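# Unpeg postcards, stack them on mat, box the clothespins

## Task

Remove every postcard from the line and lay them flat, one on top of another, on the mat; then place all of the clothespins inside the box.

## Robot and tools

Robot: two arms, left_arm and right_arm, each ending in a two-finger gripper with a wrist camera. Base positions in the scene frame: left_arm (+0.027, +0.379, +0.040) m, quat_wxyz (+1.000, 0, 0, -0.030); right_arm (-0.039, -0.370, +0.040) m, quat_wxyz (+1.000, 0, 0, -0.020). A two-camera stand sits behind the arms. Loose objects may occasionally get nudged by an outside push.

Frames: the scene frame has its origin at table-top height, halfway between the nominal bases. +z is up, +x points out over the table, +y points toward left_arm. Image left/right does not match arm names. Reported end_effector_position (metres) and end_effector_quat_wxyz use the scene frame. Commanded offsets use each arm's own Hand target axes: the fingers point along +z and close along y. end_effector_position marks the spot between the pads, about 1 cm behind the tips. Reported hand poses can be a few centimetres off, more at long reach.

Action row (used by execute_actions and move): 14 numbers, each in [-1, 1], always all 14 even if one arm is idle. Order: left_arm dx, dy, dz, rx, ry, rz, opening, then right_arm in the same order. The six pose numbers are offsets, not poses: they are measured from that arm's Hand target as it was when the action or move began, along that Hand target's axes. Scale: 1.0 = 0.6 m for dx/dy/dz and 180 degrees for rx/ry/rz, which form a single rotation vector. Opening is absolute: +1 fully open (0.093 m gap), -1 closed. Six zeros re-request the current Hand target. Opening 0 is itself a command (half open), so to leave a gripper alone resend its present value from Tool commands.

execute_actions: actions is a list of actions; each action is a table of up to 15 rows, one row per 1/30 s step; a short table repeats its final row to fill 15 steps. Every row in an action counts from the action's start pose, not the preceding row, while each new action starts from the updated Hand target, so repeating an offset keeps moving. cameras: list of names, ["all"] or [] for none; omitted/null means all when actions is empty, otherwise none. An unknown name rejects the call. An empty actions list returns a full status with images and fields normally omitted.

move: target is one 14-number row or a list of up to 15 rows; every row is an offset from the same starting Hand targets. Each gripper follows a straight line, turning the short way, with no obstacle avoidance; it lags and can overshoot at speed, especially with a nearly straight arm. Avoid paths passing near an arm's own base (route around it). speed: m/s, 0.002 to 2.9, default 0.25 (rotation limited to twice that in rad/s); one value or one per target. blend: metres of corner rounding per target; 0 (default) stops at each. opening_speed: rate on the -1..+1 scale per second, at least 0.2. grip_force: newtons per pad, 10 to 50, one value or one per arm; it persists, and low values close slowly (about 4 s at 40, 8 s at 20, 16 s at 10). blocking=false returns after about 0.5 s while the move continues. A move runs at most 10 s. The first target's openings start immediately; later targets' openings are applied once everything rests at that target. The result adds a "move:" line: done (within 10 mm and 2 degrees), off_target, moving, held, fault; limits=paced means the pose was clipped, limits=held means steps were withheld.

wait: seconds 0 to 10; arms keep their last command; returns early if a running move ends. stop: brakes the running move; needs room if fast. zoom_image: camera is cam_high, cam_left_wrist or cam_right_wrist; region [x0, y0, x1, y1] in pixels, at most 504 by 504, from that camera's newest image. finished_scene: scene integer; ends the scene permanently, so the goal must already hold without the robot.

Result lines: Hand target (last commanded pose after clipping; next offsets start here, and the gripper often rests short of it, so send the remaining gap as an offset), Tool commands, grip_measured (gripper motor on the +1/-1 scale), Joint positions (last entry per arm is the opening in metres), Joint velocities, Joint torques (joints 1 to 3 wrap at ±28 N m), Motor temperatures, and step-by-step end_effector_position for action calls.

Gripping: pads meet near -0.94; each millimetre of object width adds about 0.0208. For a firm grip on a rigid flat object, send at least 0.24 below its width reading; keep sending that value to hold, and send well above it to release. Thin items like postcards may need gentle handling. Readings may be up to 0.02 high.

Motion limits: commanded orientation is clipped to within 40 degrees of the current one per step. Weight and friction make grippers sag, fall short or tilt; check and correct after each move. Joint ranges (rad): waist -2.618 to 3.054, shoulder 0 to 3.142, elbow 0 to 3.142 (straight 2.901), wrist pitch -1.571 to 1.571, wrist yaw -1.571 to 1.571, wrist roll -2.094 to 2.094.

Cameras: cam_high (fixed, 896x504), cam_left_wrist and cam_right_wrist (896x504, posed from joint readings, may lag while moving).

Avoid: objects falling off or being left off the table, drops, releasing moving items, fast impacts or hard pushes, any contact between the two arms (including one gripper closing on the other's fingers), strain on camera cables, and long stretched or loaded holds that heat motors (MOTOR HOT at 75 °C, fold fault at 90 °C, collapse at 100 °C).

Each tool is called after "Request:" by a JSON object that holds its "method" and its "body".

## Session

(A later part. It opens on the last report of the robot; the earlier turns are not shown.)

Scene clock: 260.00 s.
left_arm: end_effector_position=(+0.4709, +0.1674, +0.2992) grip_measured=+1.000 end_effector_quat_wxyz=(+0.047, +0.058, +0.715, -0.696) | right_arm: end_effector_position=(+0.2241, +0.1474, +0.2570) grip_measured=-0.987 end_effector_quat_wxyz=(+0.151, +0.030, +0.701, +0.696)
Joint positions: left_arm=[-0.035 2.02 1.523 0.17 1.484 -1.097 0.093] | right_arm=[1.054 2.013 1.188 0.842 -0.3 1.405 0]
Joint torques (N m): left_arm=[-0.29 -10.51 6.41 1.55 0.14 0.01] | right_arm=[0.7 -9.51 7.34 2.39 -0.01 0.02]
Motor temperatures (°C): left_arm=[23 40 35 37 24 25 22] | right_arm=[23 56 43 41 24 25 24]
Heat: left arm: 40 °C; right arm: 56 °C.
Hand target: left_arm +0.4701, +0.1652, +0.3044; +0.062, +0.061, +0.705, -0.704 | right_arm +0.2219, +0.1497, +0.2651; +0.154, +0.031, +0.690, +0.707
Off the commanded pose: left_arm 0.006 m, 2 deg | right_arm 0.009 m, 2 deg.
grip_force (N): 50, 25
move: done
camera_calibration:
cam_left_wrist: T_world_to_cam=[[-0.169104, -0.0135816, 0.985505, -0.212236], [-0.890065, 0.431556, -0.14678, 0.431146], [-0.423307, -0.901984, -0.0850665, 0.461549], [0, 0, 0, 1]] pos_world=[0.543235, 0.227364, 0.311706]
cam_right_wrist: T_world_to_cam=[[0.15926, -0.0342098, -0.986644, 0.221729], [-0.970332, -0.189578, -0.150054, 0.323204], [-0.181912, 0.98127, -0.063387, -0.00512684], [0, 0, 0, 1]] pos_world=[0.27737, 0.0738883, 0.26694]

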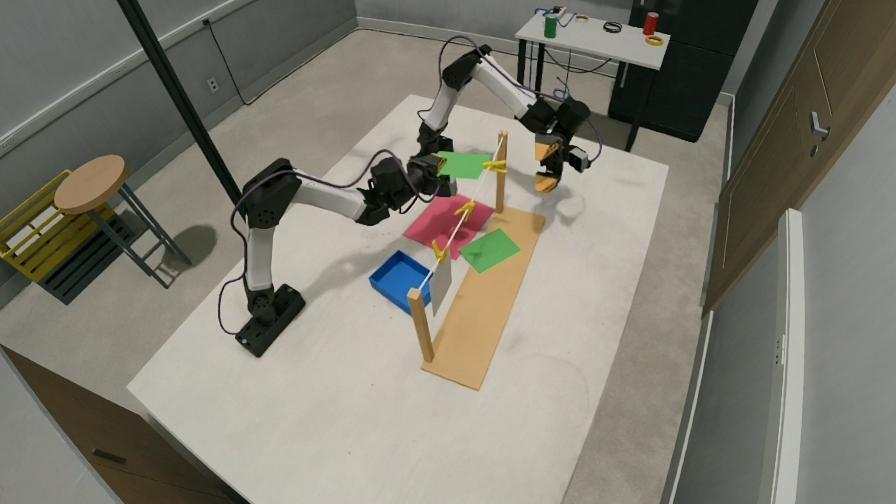

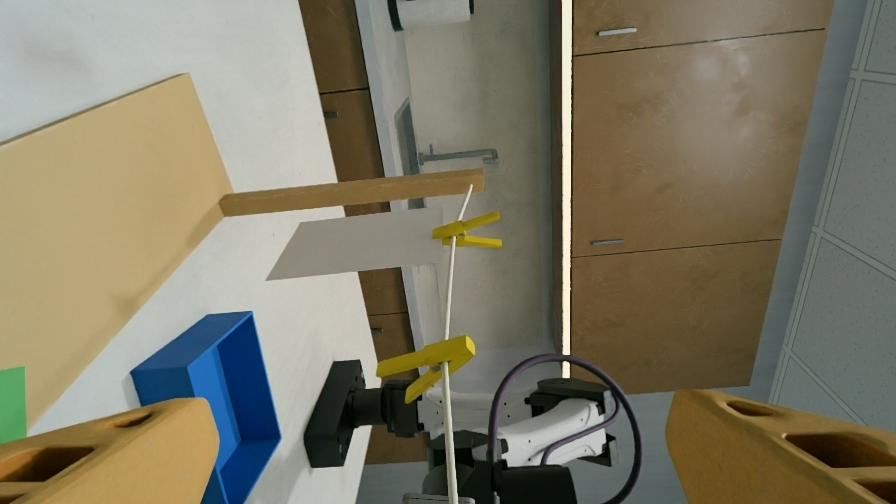

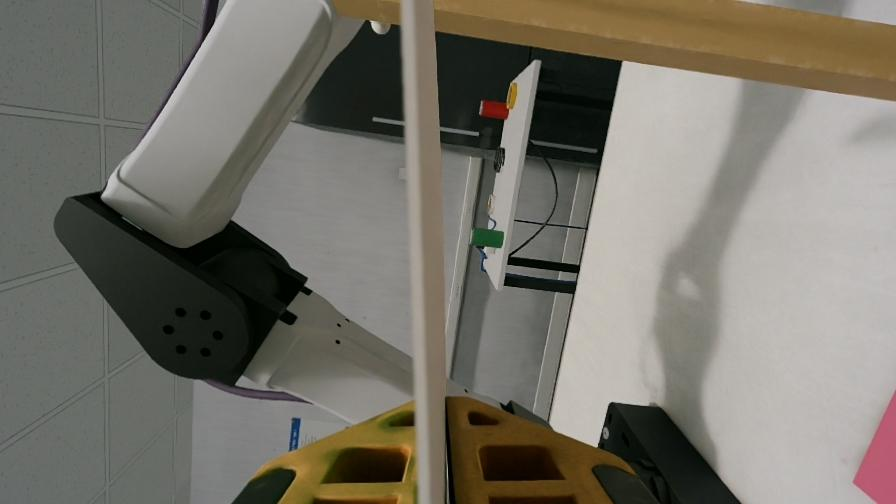

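Request:
{"method": "move", "body": {"target": [0.1,-0.009,0.012,0,0,0,1,0,0,0,0,0,0,-1], "speed": 0.12, "cameras": ["cam_high","cam_left_wrist"]}}

Request:
{"method": "zoom_image", "body": {"camera": "cam_high", "region": [440, 110, 570, 200]}}

Request:
{"method": "zoom_image", "body": {"camera": "cam_left_wrist", "region": [200, 200, 700, 504]}}

Scene clock: 270.23 s.
left_arm: end_effector_position=(+0.4143, +0.1590, +0.2829) grip_measured=+1.000 end_effector_quat_wxyz=(+0.037, +0.046, +0.715, -0.696) | right_arm: end_effector_position=(+0.2241, +0.1474, +0.2570) grip_measured=-0.987 end_effector_quat_wxyz=(+0.151, +0.030, +0.701, +0.696)
Joint positions: left_arm=[-0.071 1.843 1.179 0.438 1.448 -1.227 0.093] | right_arm=[1.054 2.013 1.188 0.842 -0.3 1.405 0]
Joint torques (N m): left_arm=[-0.28 -11.29 6.17 1.61 0.04 0.05] | right_arm=[0.72 -9.52 7.31 2.39 -0.01 0.03]
Heat: left arm: 41 °C; right arm: 54 °C.
Hand target: left_arm +0.4101, +0.1578, +0.2991; +0.062, +0.061, +0.705, -0.704 | right_arm +0.2219, +0.1497, +0.2651; +0.154, +0.031, +0.690, +0.707
Off the commanded pose: left_arm 0.017 m, 4 deg | right_arm 0.009 m, 2 deg.
grip_force (N): 50, 25
move: off_target (left_arm)
camera_calibration:
cam_left_wrist: T_world_to_cam=[[-0.139412, -0.0139321, 0.990136, -0.219419], [-0.895219, 0.429163, -0.120009, 0.376925], [-0.423258, -0.90312, -0.0723027, 0.425181], [0, 0, 0, 1]] pos_world=[0.486802, 0.219171, 0.29323]
Images, in order (width x height): cam_high 896x504, cam_left_wrist 896x504.

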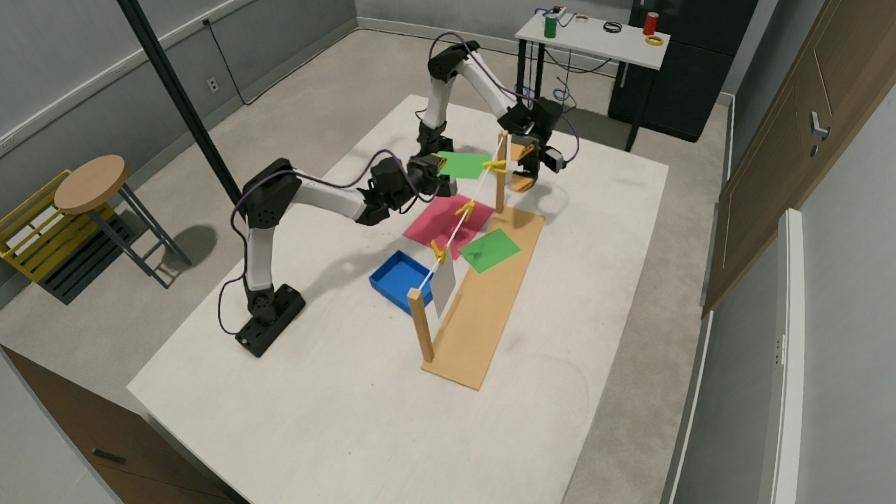

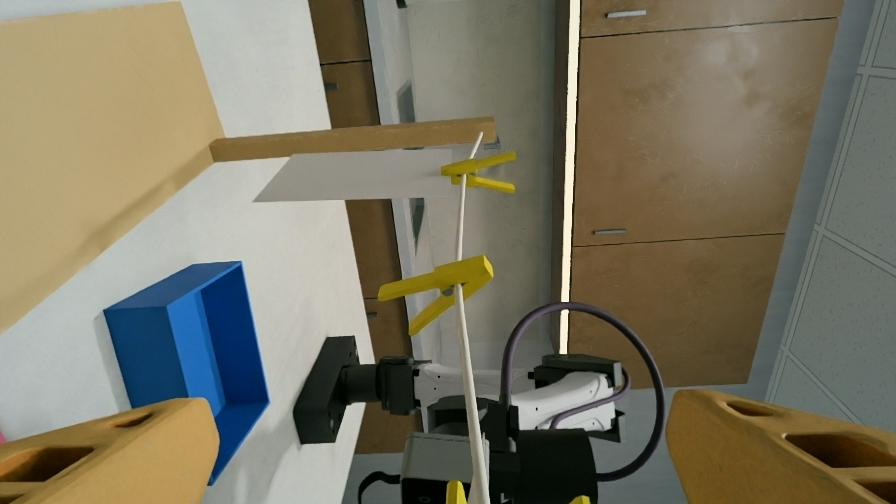

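Scaled by 3.877 from the camera's 896x504 image, which has a finer 1280x720 frame.

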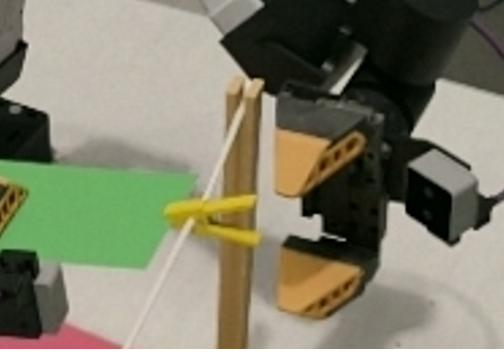

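Scaled by 1.008 from the camera's 896x504 image, which has a finer 1280x720 frame.

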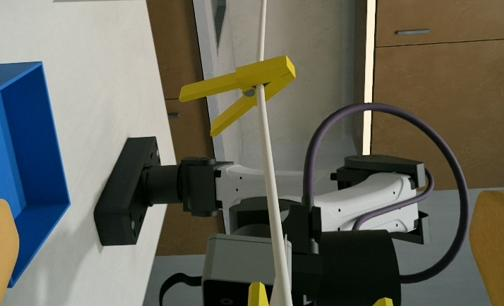

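Request:
{"method": "move", "body": {"target": [0.0178,-0.0235,0,0,0,0,1,0,0,0,0,0,0,-1], "speed": 0.1, "cameras": ["cam_high","cam_left_wrist"]}}

Request:
{"method": "zoom_image", "body": {"camera": "cam_high", "region": [460, 120, 550, 200]}}

Scene clock: 283.00 s.
left_arm: end_effector_position=(+0.4035, +0.1606, +0.2943) grip_measured=+1.000 end_effector_quat_wxyz=(+0.040, +0.042, +0.712, -0.700) | right_arm: end_effector_position=(+0.2241, +0.1474, +0.2570) grip_measured=-0.987 end_effector_quat_wxyz=(+0.151, +0.030, +0.701, +0.696)
Joint positions: left_arm=[-0.071 1.792 1.122 0.545 1.441 -1.332 0.093] | right_arm=[1.054 2.013 1.188 0.842 -0.3 1.405 0]
Joint torques (N m): left_arm=[-0.77 -11.08 6.2 1.59 -0.01 0.04] | right_arm=[0.68 -9.48 7.38 2.38 -0.01 0.03]
Heat: left arm: 40 °C; right arm: 53 °C.
Hand target: left_arm +0.3971, +0.1578, +0.3113; +0.062, +0.061, +0.705, -0.704 | right_arm +0.2219, +0.1497, +0.2651; +0.154, +0.031, +0.690, +0.707
Off the commanded pose: left_arm 0.018 m, 4 deg | right_arm 0.009 m, 2 deg.
grip_force (N): 50, 25
move: off_target (left_arm)
camera_calibration:
cam_left_wrist: T_world_to_cam=[[-0.136442, -0.00399804, 0.99064, -0.235134], [-0.899721, 0.419001, -0.122229, 0.372011], [-0.414591, -0.907977, -0.0607667, 0.416745], [0, 0, 0, 1]] pos_world=[0.475402, 0.221582, 0.303728]
Images, in order (width x height): cam_high 896x504, cam_left_wrist 896x504.

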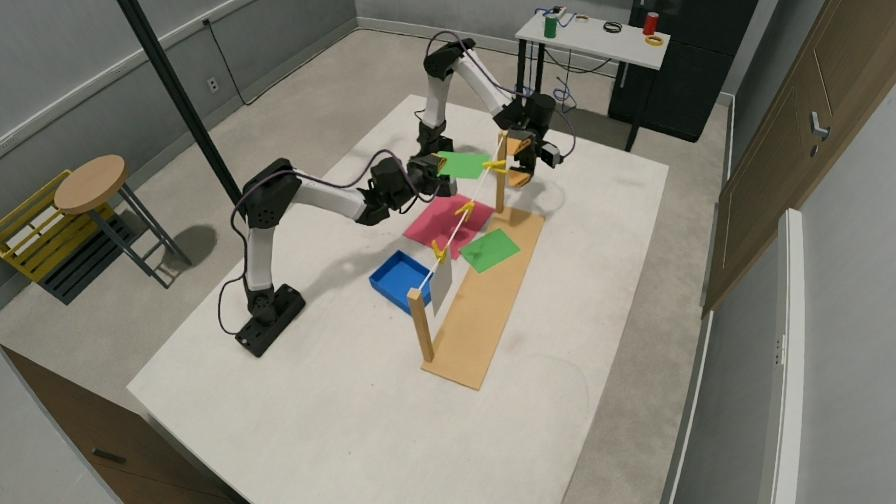

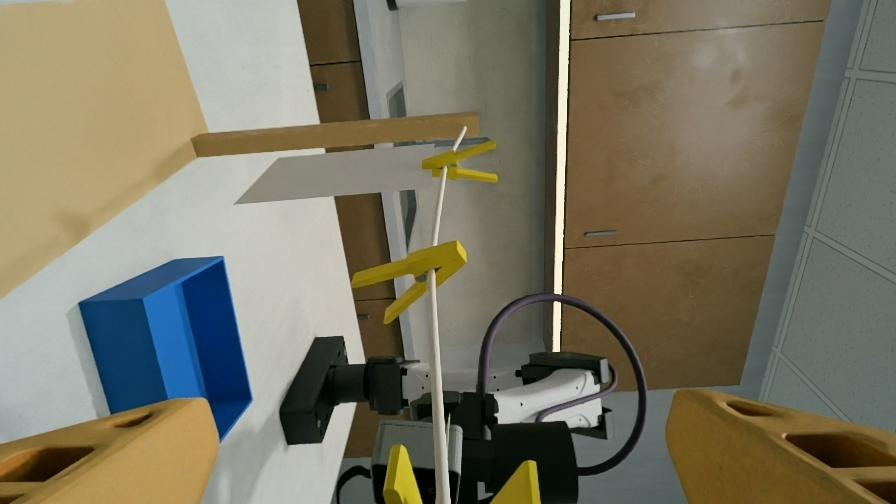

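Scaled by 5.600 from the camera's 896x504 image, which has a finer 1280x720 frame.

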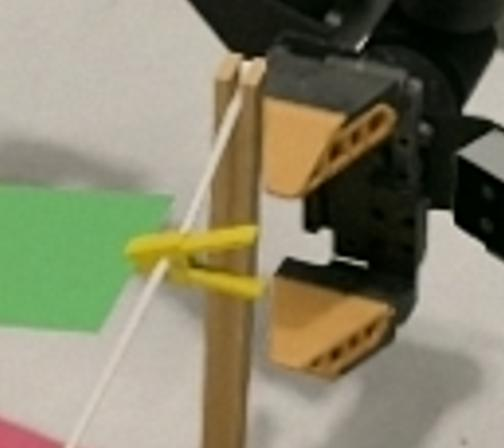

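Request:
{"method": "move", "body": {"target": [[0.0125,-0.0057,0,0,0,0,1,0,0,0,0,0,0,-1],[0.0125,-0.0057,0,0,0,0,-0.75,0,0,0,0,0,0,-1]], "speed": 0.1, "opening_speed": 0.7, "cameras": ["all"]}}

Request:
{"method": "zoom_image", "body": {"camera": "cam_high", "region": [460, 120, 550, 200]}}

Request:
{"method": "zoom_image", "body": {"camera": "cam_left_wrist", "region": [300, 300, 600, 504]}}

Scene clock: 300.53 s.
left_arm: end_effector_position=(+0.3963, +0.1601, +0.2971) grip_measured=-0.748 end_effector_quat_wxyz=(+0.041, +0.042, +0.710, -0.702) | right_arm: end_effector_position=(+0.2241, +0.1474, +0.2570) grip_measured=-0.987 end_effector_quat_wxyz=(+0.151, +0.030, +0.701, +0.696)
Joint positions: left_arm=[-0.074 1.766 1.087 0.595 1.436 -1.37 0.009] | right_arm=[1.054 2.013 1.188 0.842 -0.3 1.405 0]
Joint velocities: left_arm=[0.007 -0.007 -0.027 -0.051 -0.051 -0.037 0.004] | right_arm=[within noise]
Joint torques (N m): left_arm=[-0.9 -10.89 5.86 1.58 -0.01 0.06] | right_arm=[0.66 -9.51 7.36 2.4 -0.01 0.02]
Motor temperatures (°C): left_arm=[23 40 34 37 24 25 22] | right_arm=[23 51 41 44 24 25 24]
Heat: left arm: 40 °C; right arm: 51 °C.
Hand target: left_arm +0.3891, +0.1577, +0.3133; +0.062, +0.061, +0.705, -0.704 | right_arm +0.2219, +0.1498, +0.2650; +0.153, +0.031, +0.690, +0.707
Off the commanded pose: left_arm 0.018 m, 3 deg | right_arm 0.009 m, 2 deg.
grip_force (N): 50, 25
move: off_target (left_arm); target 2's new opening was sent with left_arm's hand 0.019 m and 4 deg from that target
camera_calibration:
cam_left_wrist: T_world_to_cam=[[-0.138036, 0.000594012, 0.990427, -0.238918], [-0.899901, 0.417595, -0.12567, 0.367382], [-0.413672, -0.908633, -0.0571085, 0.412106], [0, 0, 0, 1]] pos_world=[0.468105, 0.221179, 0.306334]
cam_right_wrist: T_world_to_cam=[[0.15926, -0.0342098, -0.986644, 0.221729], [-0.970332, -0.189578, -0.150054, 0.323204], [-0.181912, 0.98127, -0.063387, -0.00512684], [0, 0, 0, 1]] pos_world=[0.27737, 0.0738883, 0.26694]

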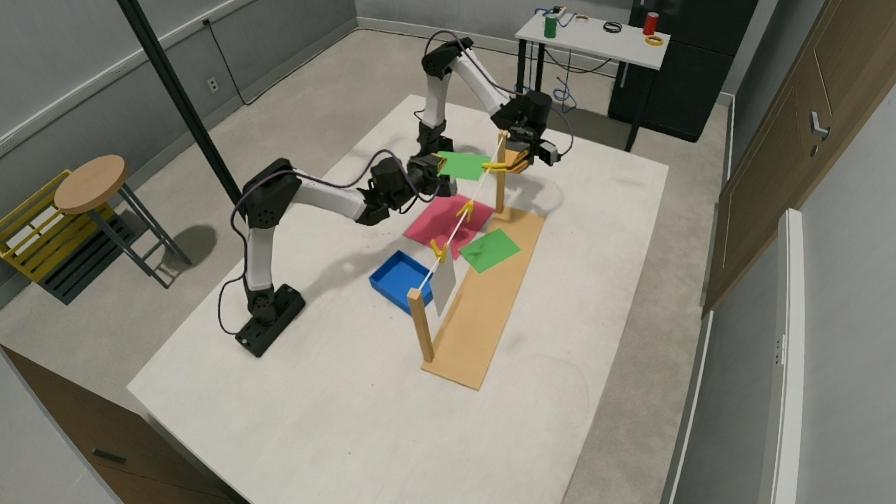

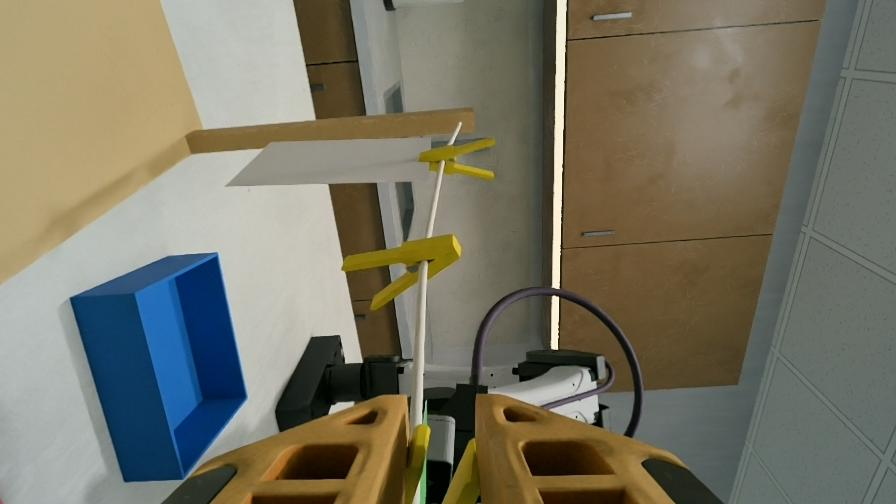

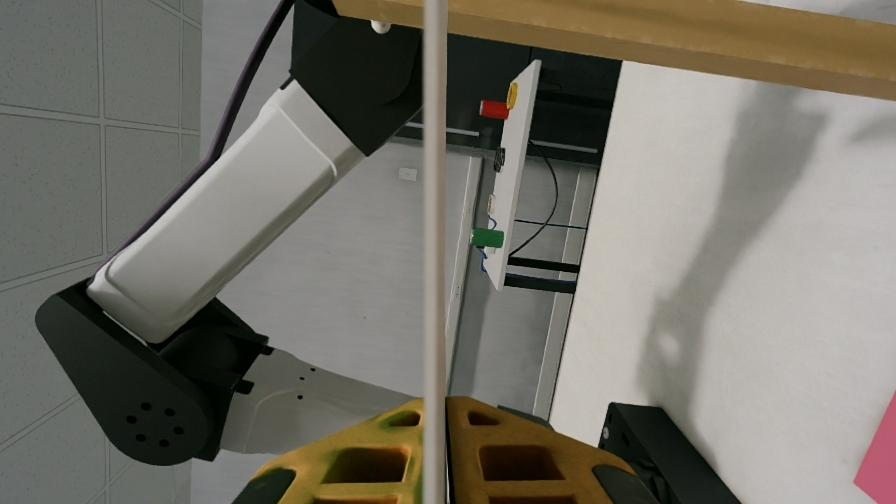

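Scaled by 5.600 from the camera's 896x504 image, which has a finer 1280x720 frame.

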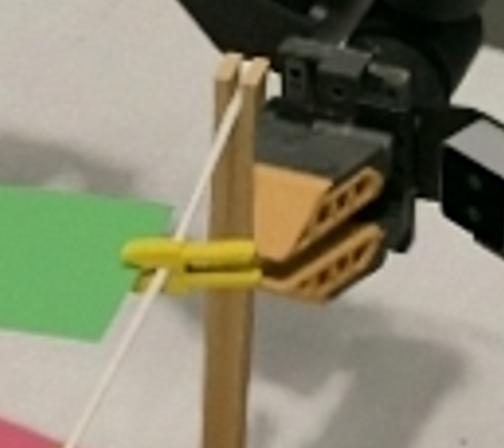

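Scaled by 1.680 from the camera's 896x504 image, which has a finer 1280x720 frame.

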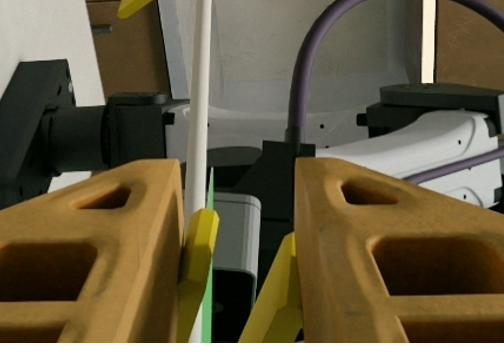

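Request:
{"method": "move", "body": {"target": [[0,0,0,0,0,0,-0.85,0,0,0,0,0,0,-1],[-0.083,-0.004,0,0,0,0,-0.85,0,0,0,0,0,0,-1]], "speed": 0.06, "cameras": ["all"]}}

Request:
{"method": "zoom_image", "body": {"camera": "cam_high", "region": [430, 110, 560, 230]}}

Scene clock: 308.83 s.
left_arm: end_effector_position=(+0.4317, +0.1553, +0.3175) grip_measured=-0.850 end_effector_quat_wxyz=(+0.055, +0.054, +0.706, -0.704) | right_arm: end_effector_position=(+0.2239, +0.1475, +0.2571) grip_measured=-0.987 end_effector_quat_wxyz=(+0.152, +0.030, +0.701, +0.696)
Joint positions: left_arm=[-0.074 1.869 1.28 0.565 1.435 -1.393 0.004] | right_arm=[1.054 2.013 1.188 0.842 -0.299 1.405 0]
Joint torques (N m): left_arm=[0.8 -7.21 9.98 1.35 0.09 0.06] | right_arm=[0.59 -9.5 7.39 2.39 -0.02 0.02]
Heat: left arm: 41 °C; right arm: 51 °C.
Hand target: left_arm +0.4377, +0.1578, +0.3244; +0.062, +0.061, +0.705, -0.704 | right_arm +0.2220, +0.1497, +0.2651; +0.154, +0.031, +0.690, +0.707
Off the commanded pose: left_arm 0.009 m, 1 deg | right_arm 0.008 m, 2 deg.
grip_force (N): 50, 25
move: done
camera_calibration:
cam_left_wrist: T_world_to_cam=[[-0.175131, 0.00832762, 0.98451, -0.237542], [-0.895202, 0.414879, -0.162753, 0.414012], [-0.409808, -0.909839, -0.0652031, 0.424647], [0, 0, 0, 1]] pos_world=[0.503047, 0.216574, 0.328932]
cam_right_wrist: T_world_to_cam=[[0.159411, -0.0340421, -0.986625, 0.221721], [-0.970383, -0.189155, -0.15026, 0.322971], [-0.18151, 0.981357, -0.0631872, -0.00545042], [0, 0, 0, 1]] pos_world=[0.277071, 0.0739881, 0.266941]

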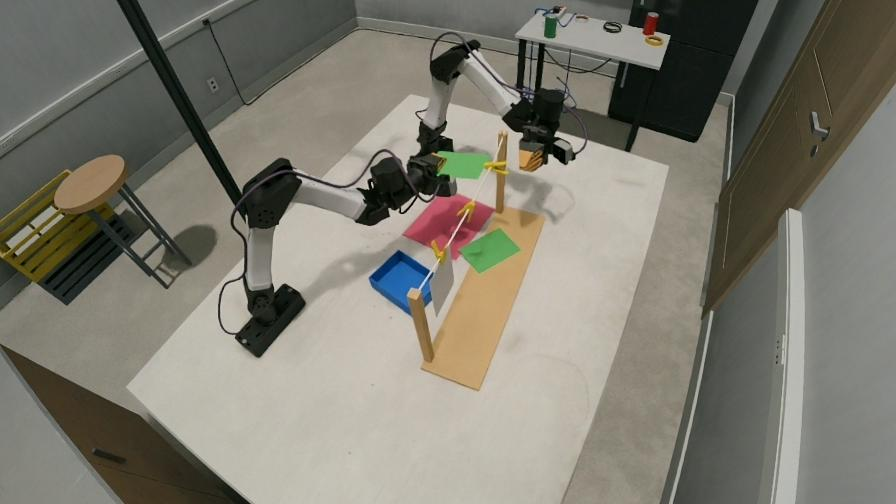

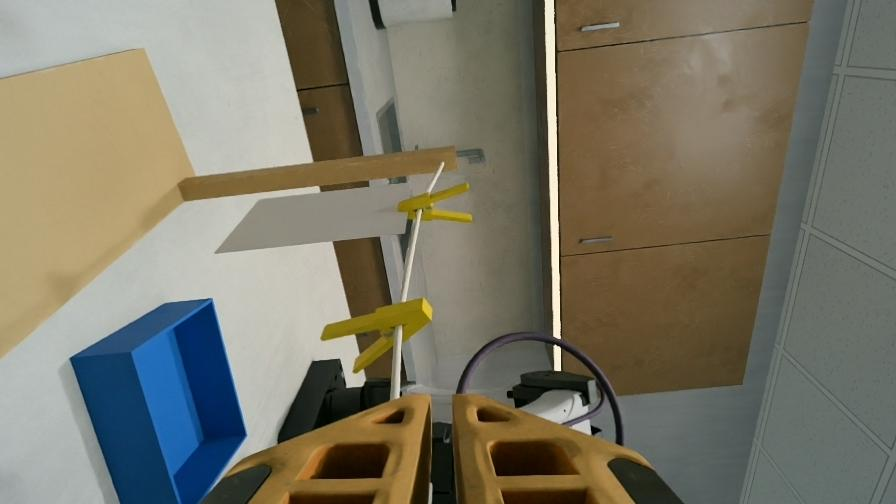

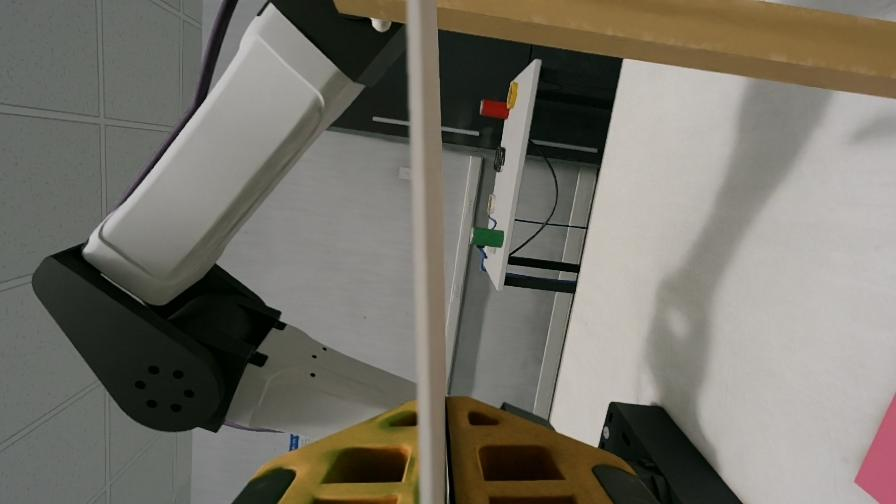

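Scaled by 3.877 from the camera's 896x504 image, which has a finer 1280x720 frame.

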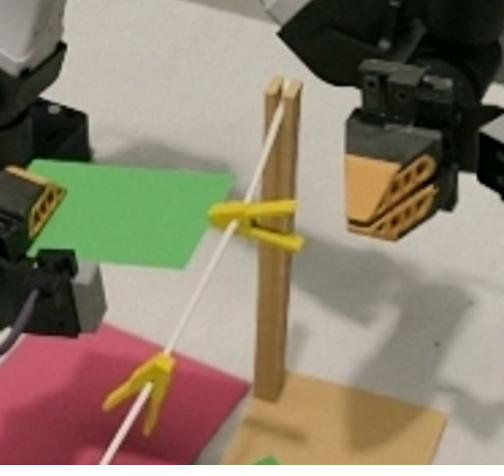

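Request:
{"method": "move", "body": {"target": [[0,0,0,0,0,0,0.8,0,0,0,0,0,0,-1],[0.0967,0.0038,0,0,0,0,0.8,0,0,0,0,0,0,-1],[0.0967,0.0038,0,0,0,0,-1,0,0,0,0,0,0,-1]], "speed": 0.1, "opening_speed": 1.0, "cameras": ["cam_high","cam_left_wrist"]}}

Request:
{"method": "zoom_image", "body": {"camera": "cam_high", "region": [460, 120, 550, 200]}}

Request:
{"method": "zoom_image", "body": {"camera": "cam_left_wrist", "region": [300, 300, 600, 504]}}

Scene clock: 323.67 s.
left_arm: end_effector_position=(+0.3869, +0.1591, +0.2972) grip_measured=-0.768 end_effector_quat_wxyz=(+0.041, +0.044, +0.710, -0.702) | right_arm: end_effector_position=(+0.2239, +0.1475, +0.2571) grip_measured=-0.987 end_effector_quat_wxyz=(+0.152, +0.030, +0.701, +0.696)
Joint positions: left_arm=[-0.08 1.735 1.049 0.604 1.433 -1.37 0.008] | right_arm=[1.054 2.013 1.188 0.842 -0.299 1.405 0]
Joint torques (N m): left_arm=[-0.55 -10.39 6.04 1.61 -0.05 0.04] | right_arm=[0.61 -9.52 7.38 2.39 -0.02 0.03]
Heat: left arm: 39 °C; right arm: 50 °C.
Hand target: left_arm +0.3810, +0.1578, +0.3120; +0.062, +0.061, +0.705, -0.704 | right_arm +0.2220, +0.1497, +0.2650; +0.154, +0.031, +0.690, +0.707
Off the commanded pose: left_arm 0.016 m, 3 deg | right_arm 0.009 m, 2 deg.
grip_force (N): 50, 25
move: off_target (left_arm); target 3's new opening was sent with left_arm's hand 0.017 m and 4 deg from that target
camera_calibration:
cam_left_wrist: T_world_to_cam=[[-0.140351, 0.000913532, 0.990101, -0.239398], [-0.898653, 0.419638, -0.127775, 0.35927], [-0.415601, -0.907691, -0.0580756, 0.408198], [0, 0, 0, 1]] pos_world=[0.458906, 0.219973, 0.30664]
Images, in order (width x height): cam_high 896x504, cam_left_wrist 896x504.

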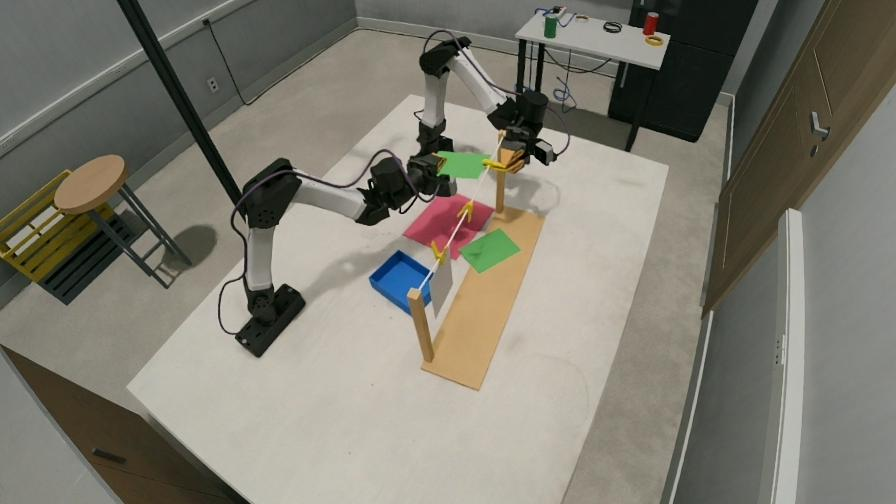

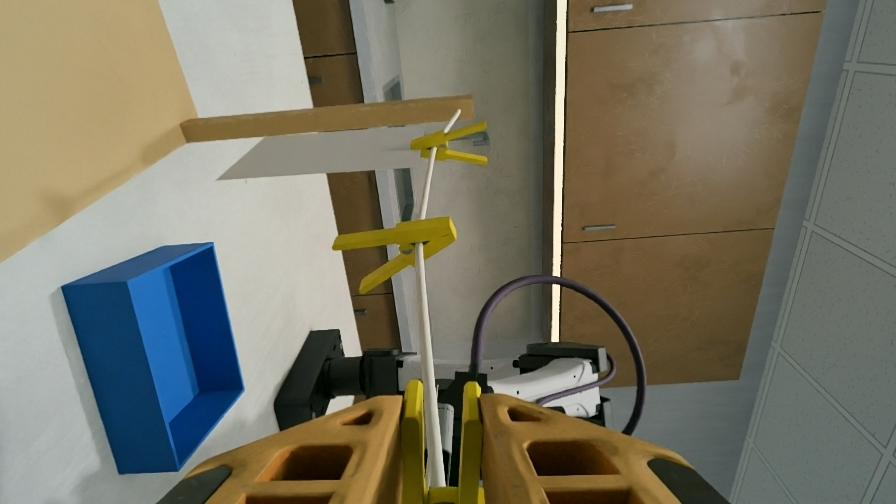

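Scaled by 5.600 from the camera's 896x504 image, which has a finer 1280x720 frame.

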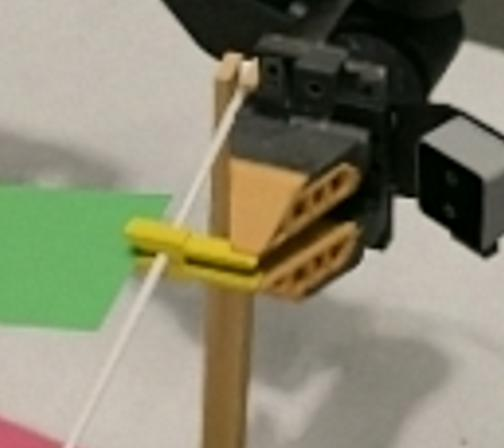

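Scaled by 1.680 from the camera's 896x504 image, which has a finer 1280x720 frame.

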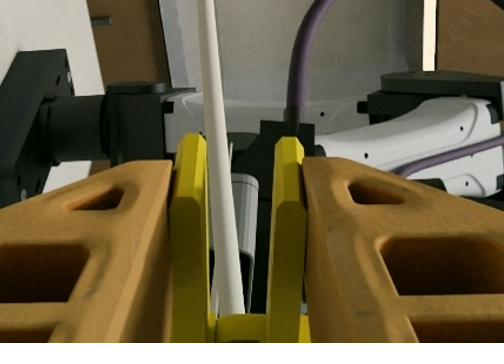

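Request:
{"method": "move", "body": {"target": [-0.108,0.0107,-0.0067,0,0,0,-1,0,0,0,0,0,0,-1], "speed": 0.05, "cameras": ["all"]}}

Request:
{"method": "zoom_image", "body": {"camera": "cam_high", "region": [430, 110, 560, 230]}}

Scene clock: 332.40 s.
left_arm: end_effector_position=(+0.4414, +0.1596, +0.3098) grip_measured=-0.785 end_effector_quat_wxyz=(+0.058, +0.051, +0.707, -0.703) | right_arm: end_effector_position=(+0.2239, +0.1475, +0.2572) grip_measured=-0.987 end_effector_quat_wxyz=(+0.152, +0.030, +0.701, +0.697)
Joint positions: left_arm=[-0.061 1.906 1.299 0.579 1.439 -1.389 0.008] | right_arm=[1.054 2.013 1.188 0.843 -0.299 1.405 0]
Joint torques (N m): left_arm=[0.68 -7.45 10 1.37 0.14 0.03] | right_arm=[0.59 -9.48 7.35 2.39 -0.03 0.02]
Heat: left arm: 39 °C; right arm: 50 °C.
Hand target: left_arm +0.4459, +0.1619, +0.3169; +0.062, +0.061, +0.705, -0.704 | right_arm +0.2220, +0.1497, +0.2651; +0.154, +0.031, +0.690, +0.707
Off the commanded pose: left_arm 0.009 m, 1 deg | right_arm 0.008 m, 2 deg.
grip_force (N): 50, 25
move: done
camera_calibration:
cam_left_wrist: T_world_to_cam=[[-0.174562, 0.00635914, 0.984626, -0.228281], [-0.898738, 0.407475, -0.161967, 0.422154], [-0.40224, -0.913194, -0.0654145, 0.429329], [0, 0, 0, 1]] pos_world=[0.51225, 0.221496, 0.321231]
cam_right_wrist: T_world_to_cam=[[0.159646, -0.0336969, -0.986599, 0.221724], [-0.970343, -0.18912, -0.150557, 0.323052], [-0.181512, 0.981376, -0.0628899, -0.00552418], [0, 0, 0, 1]] pos_world=[0.277071, 0.0739882, 0.267042]

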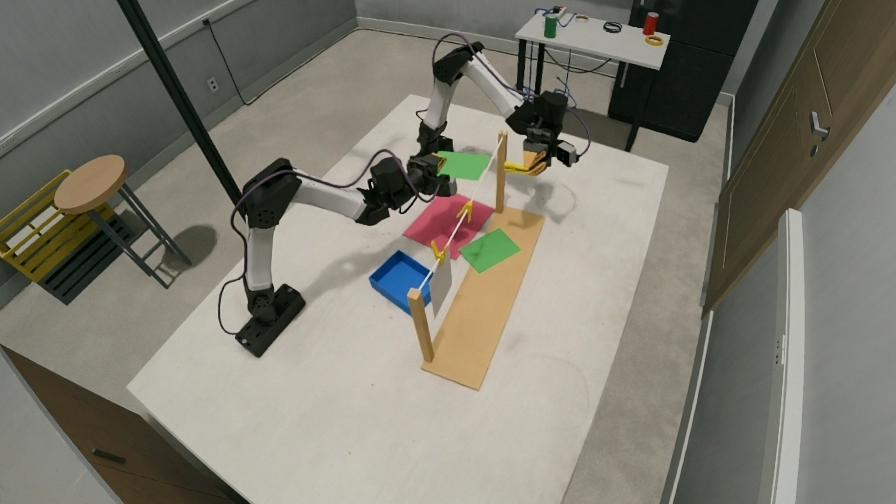

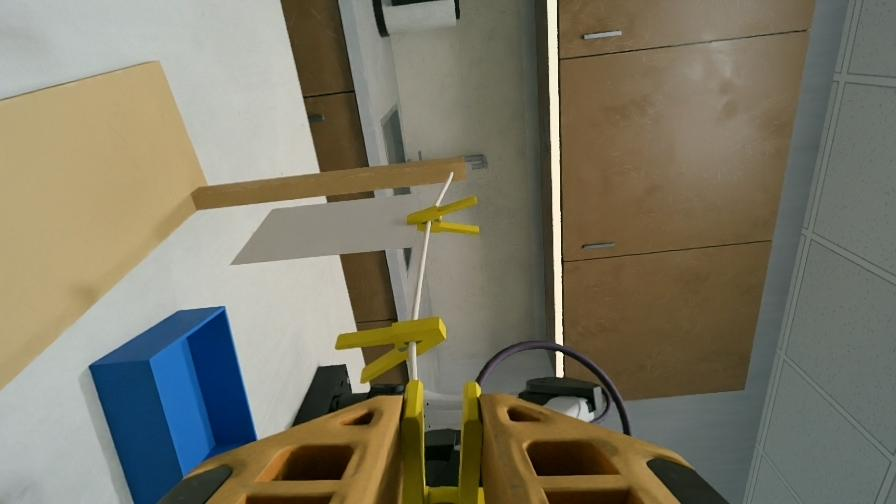

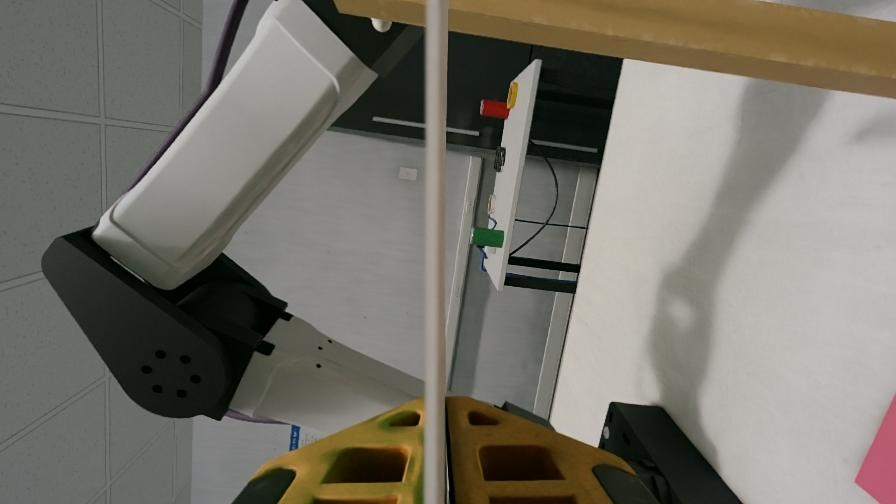

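Scaled by 3.877 from the camera's 896x504 image, which has a finer 1280x720 frame.

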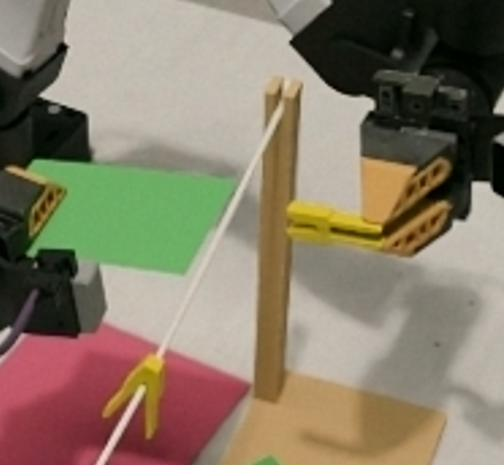

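Request:
{"method": "move", "body": {"target": [-0.032,-0.18,0,0,0,0,-1,0.1177,-0.2857,0.0202,0.2275,-0.0118,-0.0177,-1], "speed": 0.2, "cameras": ["cam_high","cam_right_wrist"]}}

Request:
{"method": "zoom_image", "body": {"camera": "cam_high", "region": [360, 110, 570, 310]}}

Scene clock: 367.33 s.
left_arm: end_effector_position=(+0.4577, +0.1576, +0.3932) grip_measured=-0.785 end_effector_quat_wxyz=(+0.033, +0.028, +0.710, -0.703) | right_arm: end_effector_position=(+0.1855, +0.1702, +0.0749) grip_measured=-0.988 end_effector_quat_wxyz=(+0.157, +0.078, +0.897, +0.405)
Joint positions: left_arm=[-0.061 1.906 1.654 0.183 1.441 -1.416 0.008] | right_arm=[1.234 2.236 1.428 0.134 0.063 1.337 0]
Joint torques (N m): left_arm=[0.5 -12.74 10.54 1.34 0.13 0.15] | right_arm=[0.46 -10.33 9.62 1.88 0.06 -0.09]
Motor temperatures (°C): left_arm=[23 39 40 37 24 25 24] | right_arm=[23 50 41 46 24 25 24]
Heat: left arm: 40 °C; right arm: 50 °C.
Hand target: left_arm +0.4461, +0.1618, +0.4267; +0.062, +0.061, +0.705, -0.704 | right_arm +0.1879, +0.1798, +0.0849; +0.165, +0.077, +0.891, +0.415
Off the commanded pose: left_arm 0.036 m, 5 deg | right_arm 0.014 m, 2 deg.
grip_force (N): 50, 25
move: off_target (left_arm, right_arm)
camera_calibration:
cam_right_wrist: T_world_to_cam=[[-0.0223348, -0.663831, -0.747549, 0.171867], [-0.995227, -0.0562832, 0.0797148, 0.227395], [-0.0949916, 0.745762, -0.659406, 0.0225157], [0, 0, 0, 1]] pos_world=[0.232287, 0.110098, 0.125199]
Images, in order (width x height): cam_high 896x504, cam_right_wrist 896x504.

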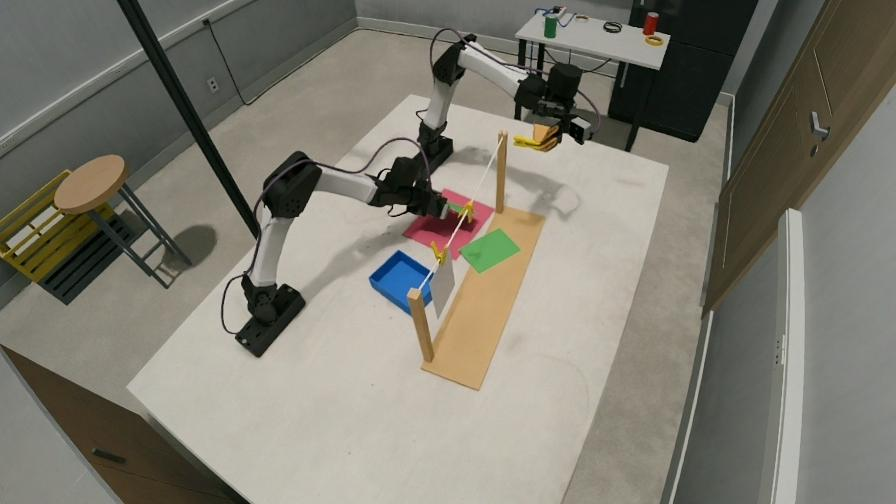

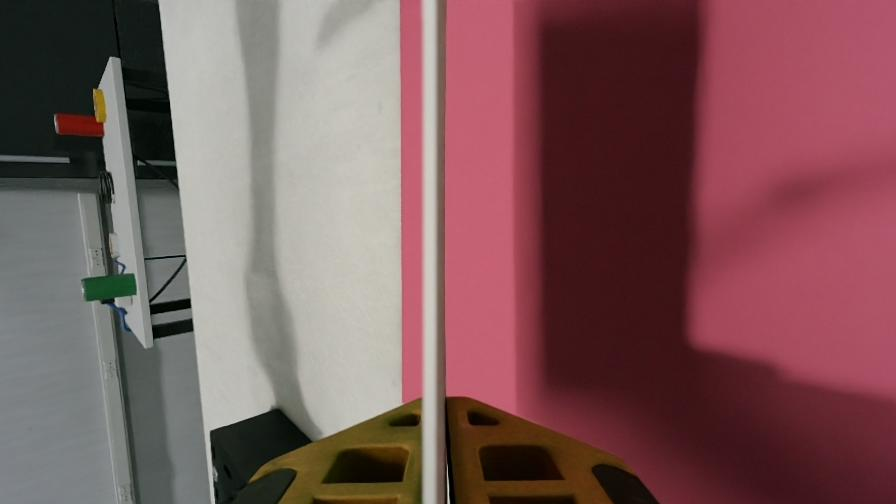

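Scaled by 2.400 from the camera's 896x504 image, which has a finer 1280x720 frame.

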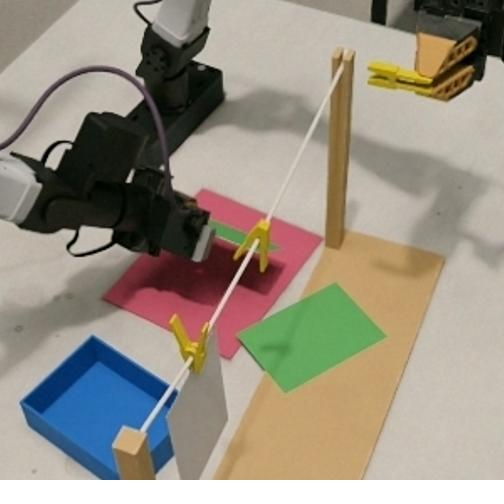

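Request:
{"method": "move", "body": {"target": [[0,0,0,0,0,0,-1,0.0173,-0.042,0.0452,0,0,0,-1],[0,0,0,0,0,0,-1,0.0173,-0.042,0.0452,0,0,0,-0.7]], "speed": 0.1, "opening_speed": 0.5, "cameras": ["cam_high","cam_right_wrist"]}}

Request:
{"method": "zoom_image", "body": {"camera": "cam_high", "region": [360, 110, 570, 310]}}

Scene clock: 383.23 s.
left_arm: end_effector_position=(+0.4577, +0.1576, +0.3932) grip_measured=-0.785 end_effector_quat_wxyz=(+0.034, +0.028, +0.710, -0.703) | right_arm: end_effector_position=(+0.1868, +0.1719, +0.0350) grip_measured=-0.701 end_effector_quat_wxyz=(+0.156, +0.079, +0.902, +0.395)
Joint positions: left_arm=[-0.061 1.906 1.654 0.183 1.441 -1.414 0.008] | right_arm=[1.234 2.332 1.428 0.209 0.067 1.337 0.012]
Joint torques (N m): left_arm=[0.46 -13.01 9.76 1.36 0.17 0.19] | right_arm=[0.9 -10.56 9.11 2.08 0.06 -0.07]
Motor temperatures (°C): left_arm=[23 44 41 36 24 25 24] | right_arm=[23 52 44 43 24 25 24]
Heat: left arm: 44 °C; right arm: 52 °C.
Hand target: left_arm +0.4452, +0.1616, +0.4256; +0.062, +0.061, +0.704, -0.705 (not the last commanded pose) | right_arm +0.1879, +0.1859, +0.0471; +0.165, +0.077, +0.891, +0.416
Off the commanded pose: left_arm 0.036 m, 5 deg | right_arm 0.018 m, 3 deg.
grip_force (N): 50, 25
move: off_target (left_arm, right_arm); target 2's new opening was sent with right_arm's hand 0.019 m and 3 deg from that target
camera_calibration:
cam_right_wrist: T_world_to_cam=[[-0.0281866, -0.678364, -0.734185, 0.146334], [-0.994963, -0.0516477, 0.0859192, 0.231011], [-0.0962035, 0.732908, -0.673491, -0.00197868], [0, 0, 0, 1]] pos_world=[0.233781, 0.112649, 0.0862552]
Images, in order (width x height): cam_high 896x504, cam_right_wrist 896x504.

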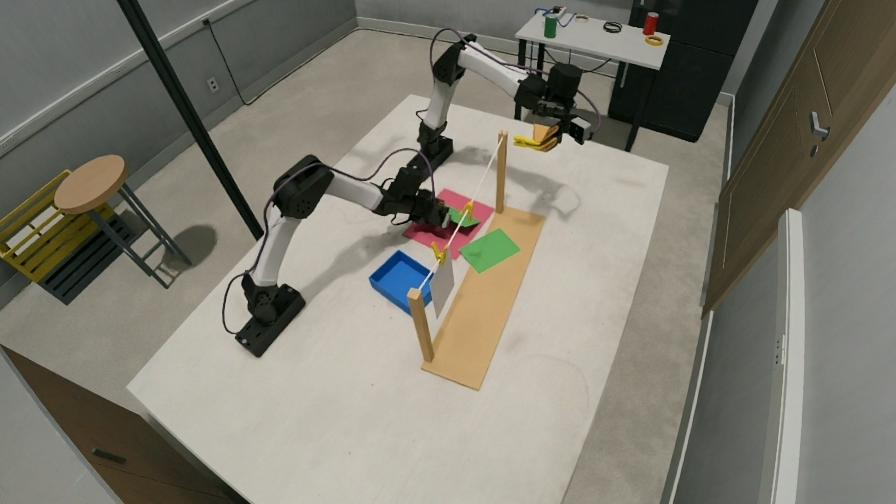

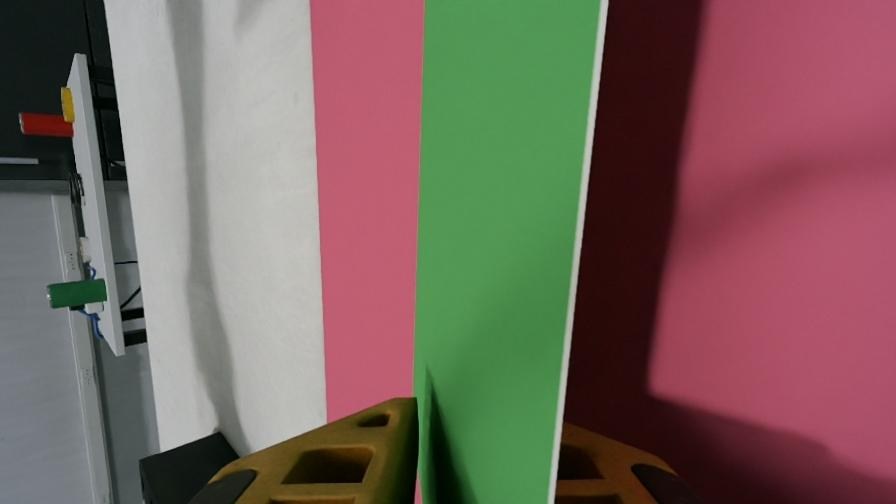

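Scaled by 2.400 from the camera's 896x504 image, which has a finer 1280x720 frame.

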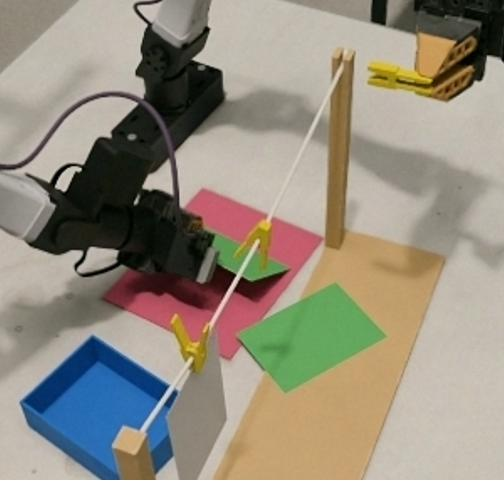

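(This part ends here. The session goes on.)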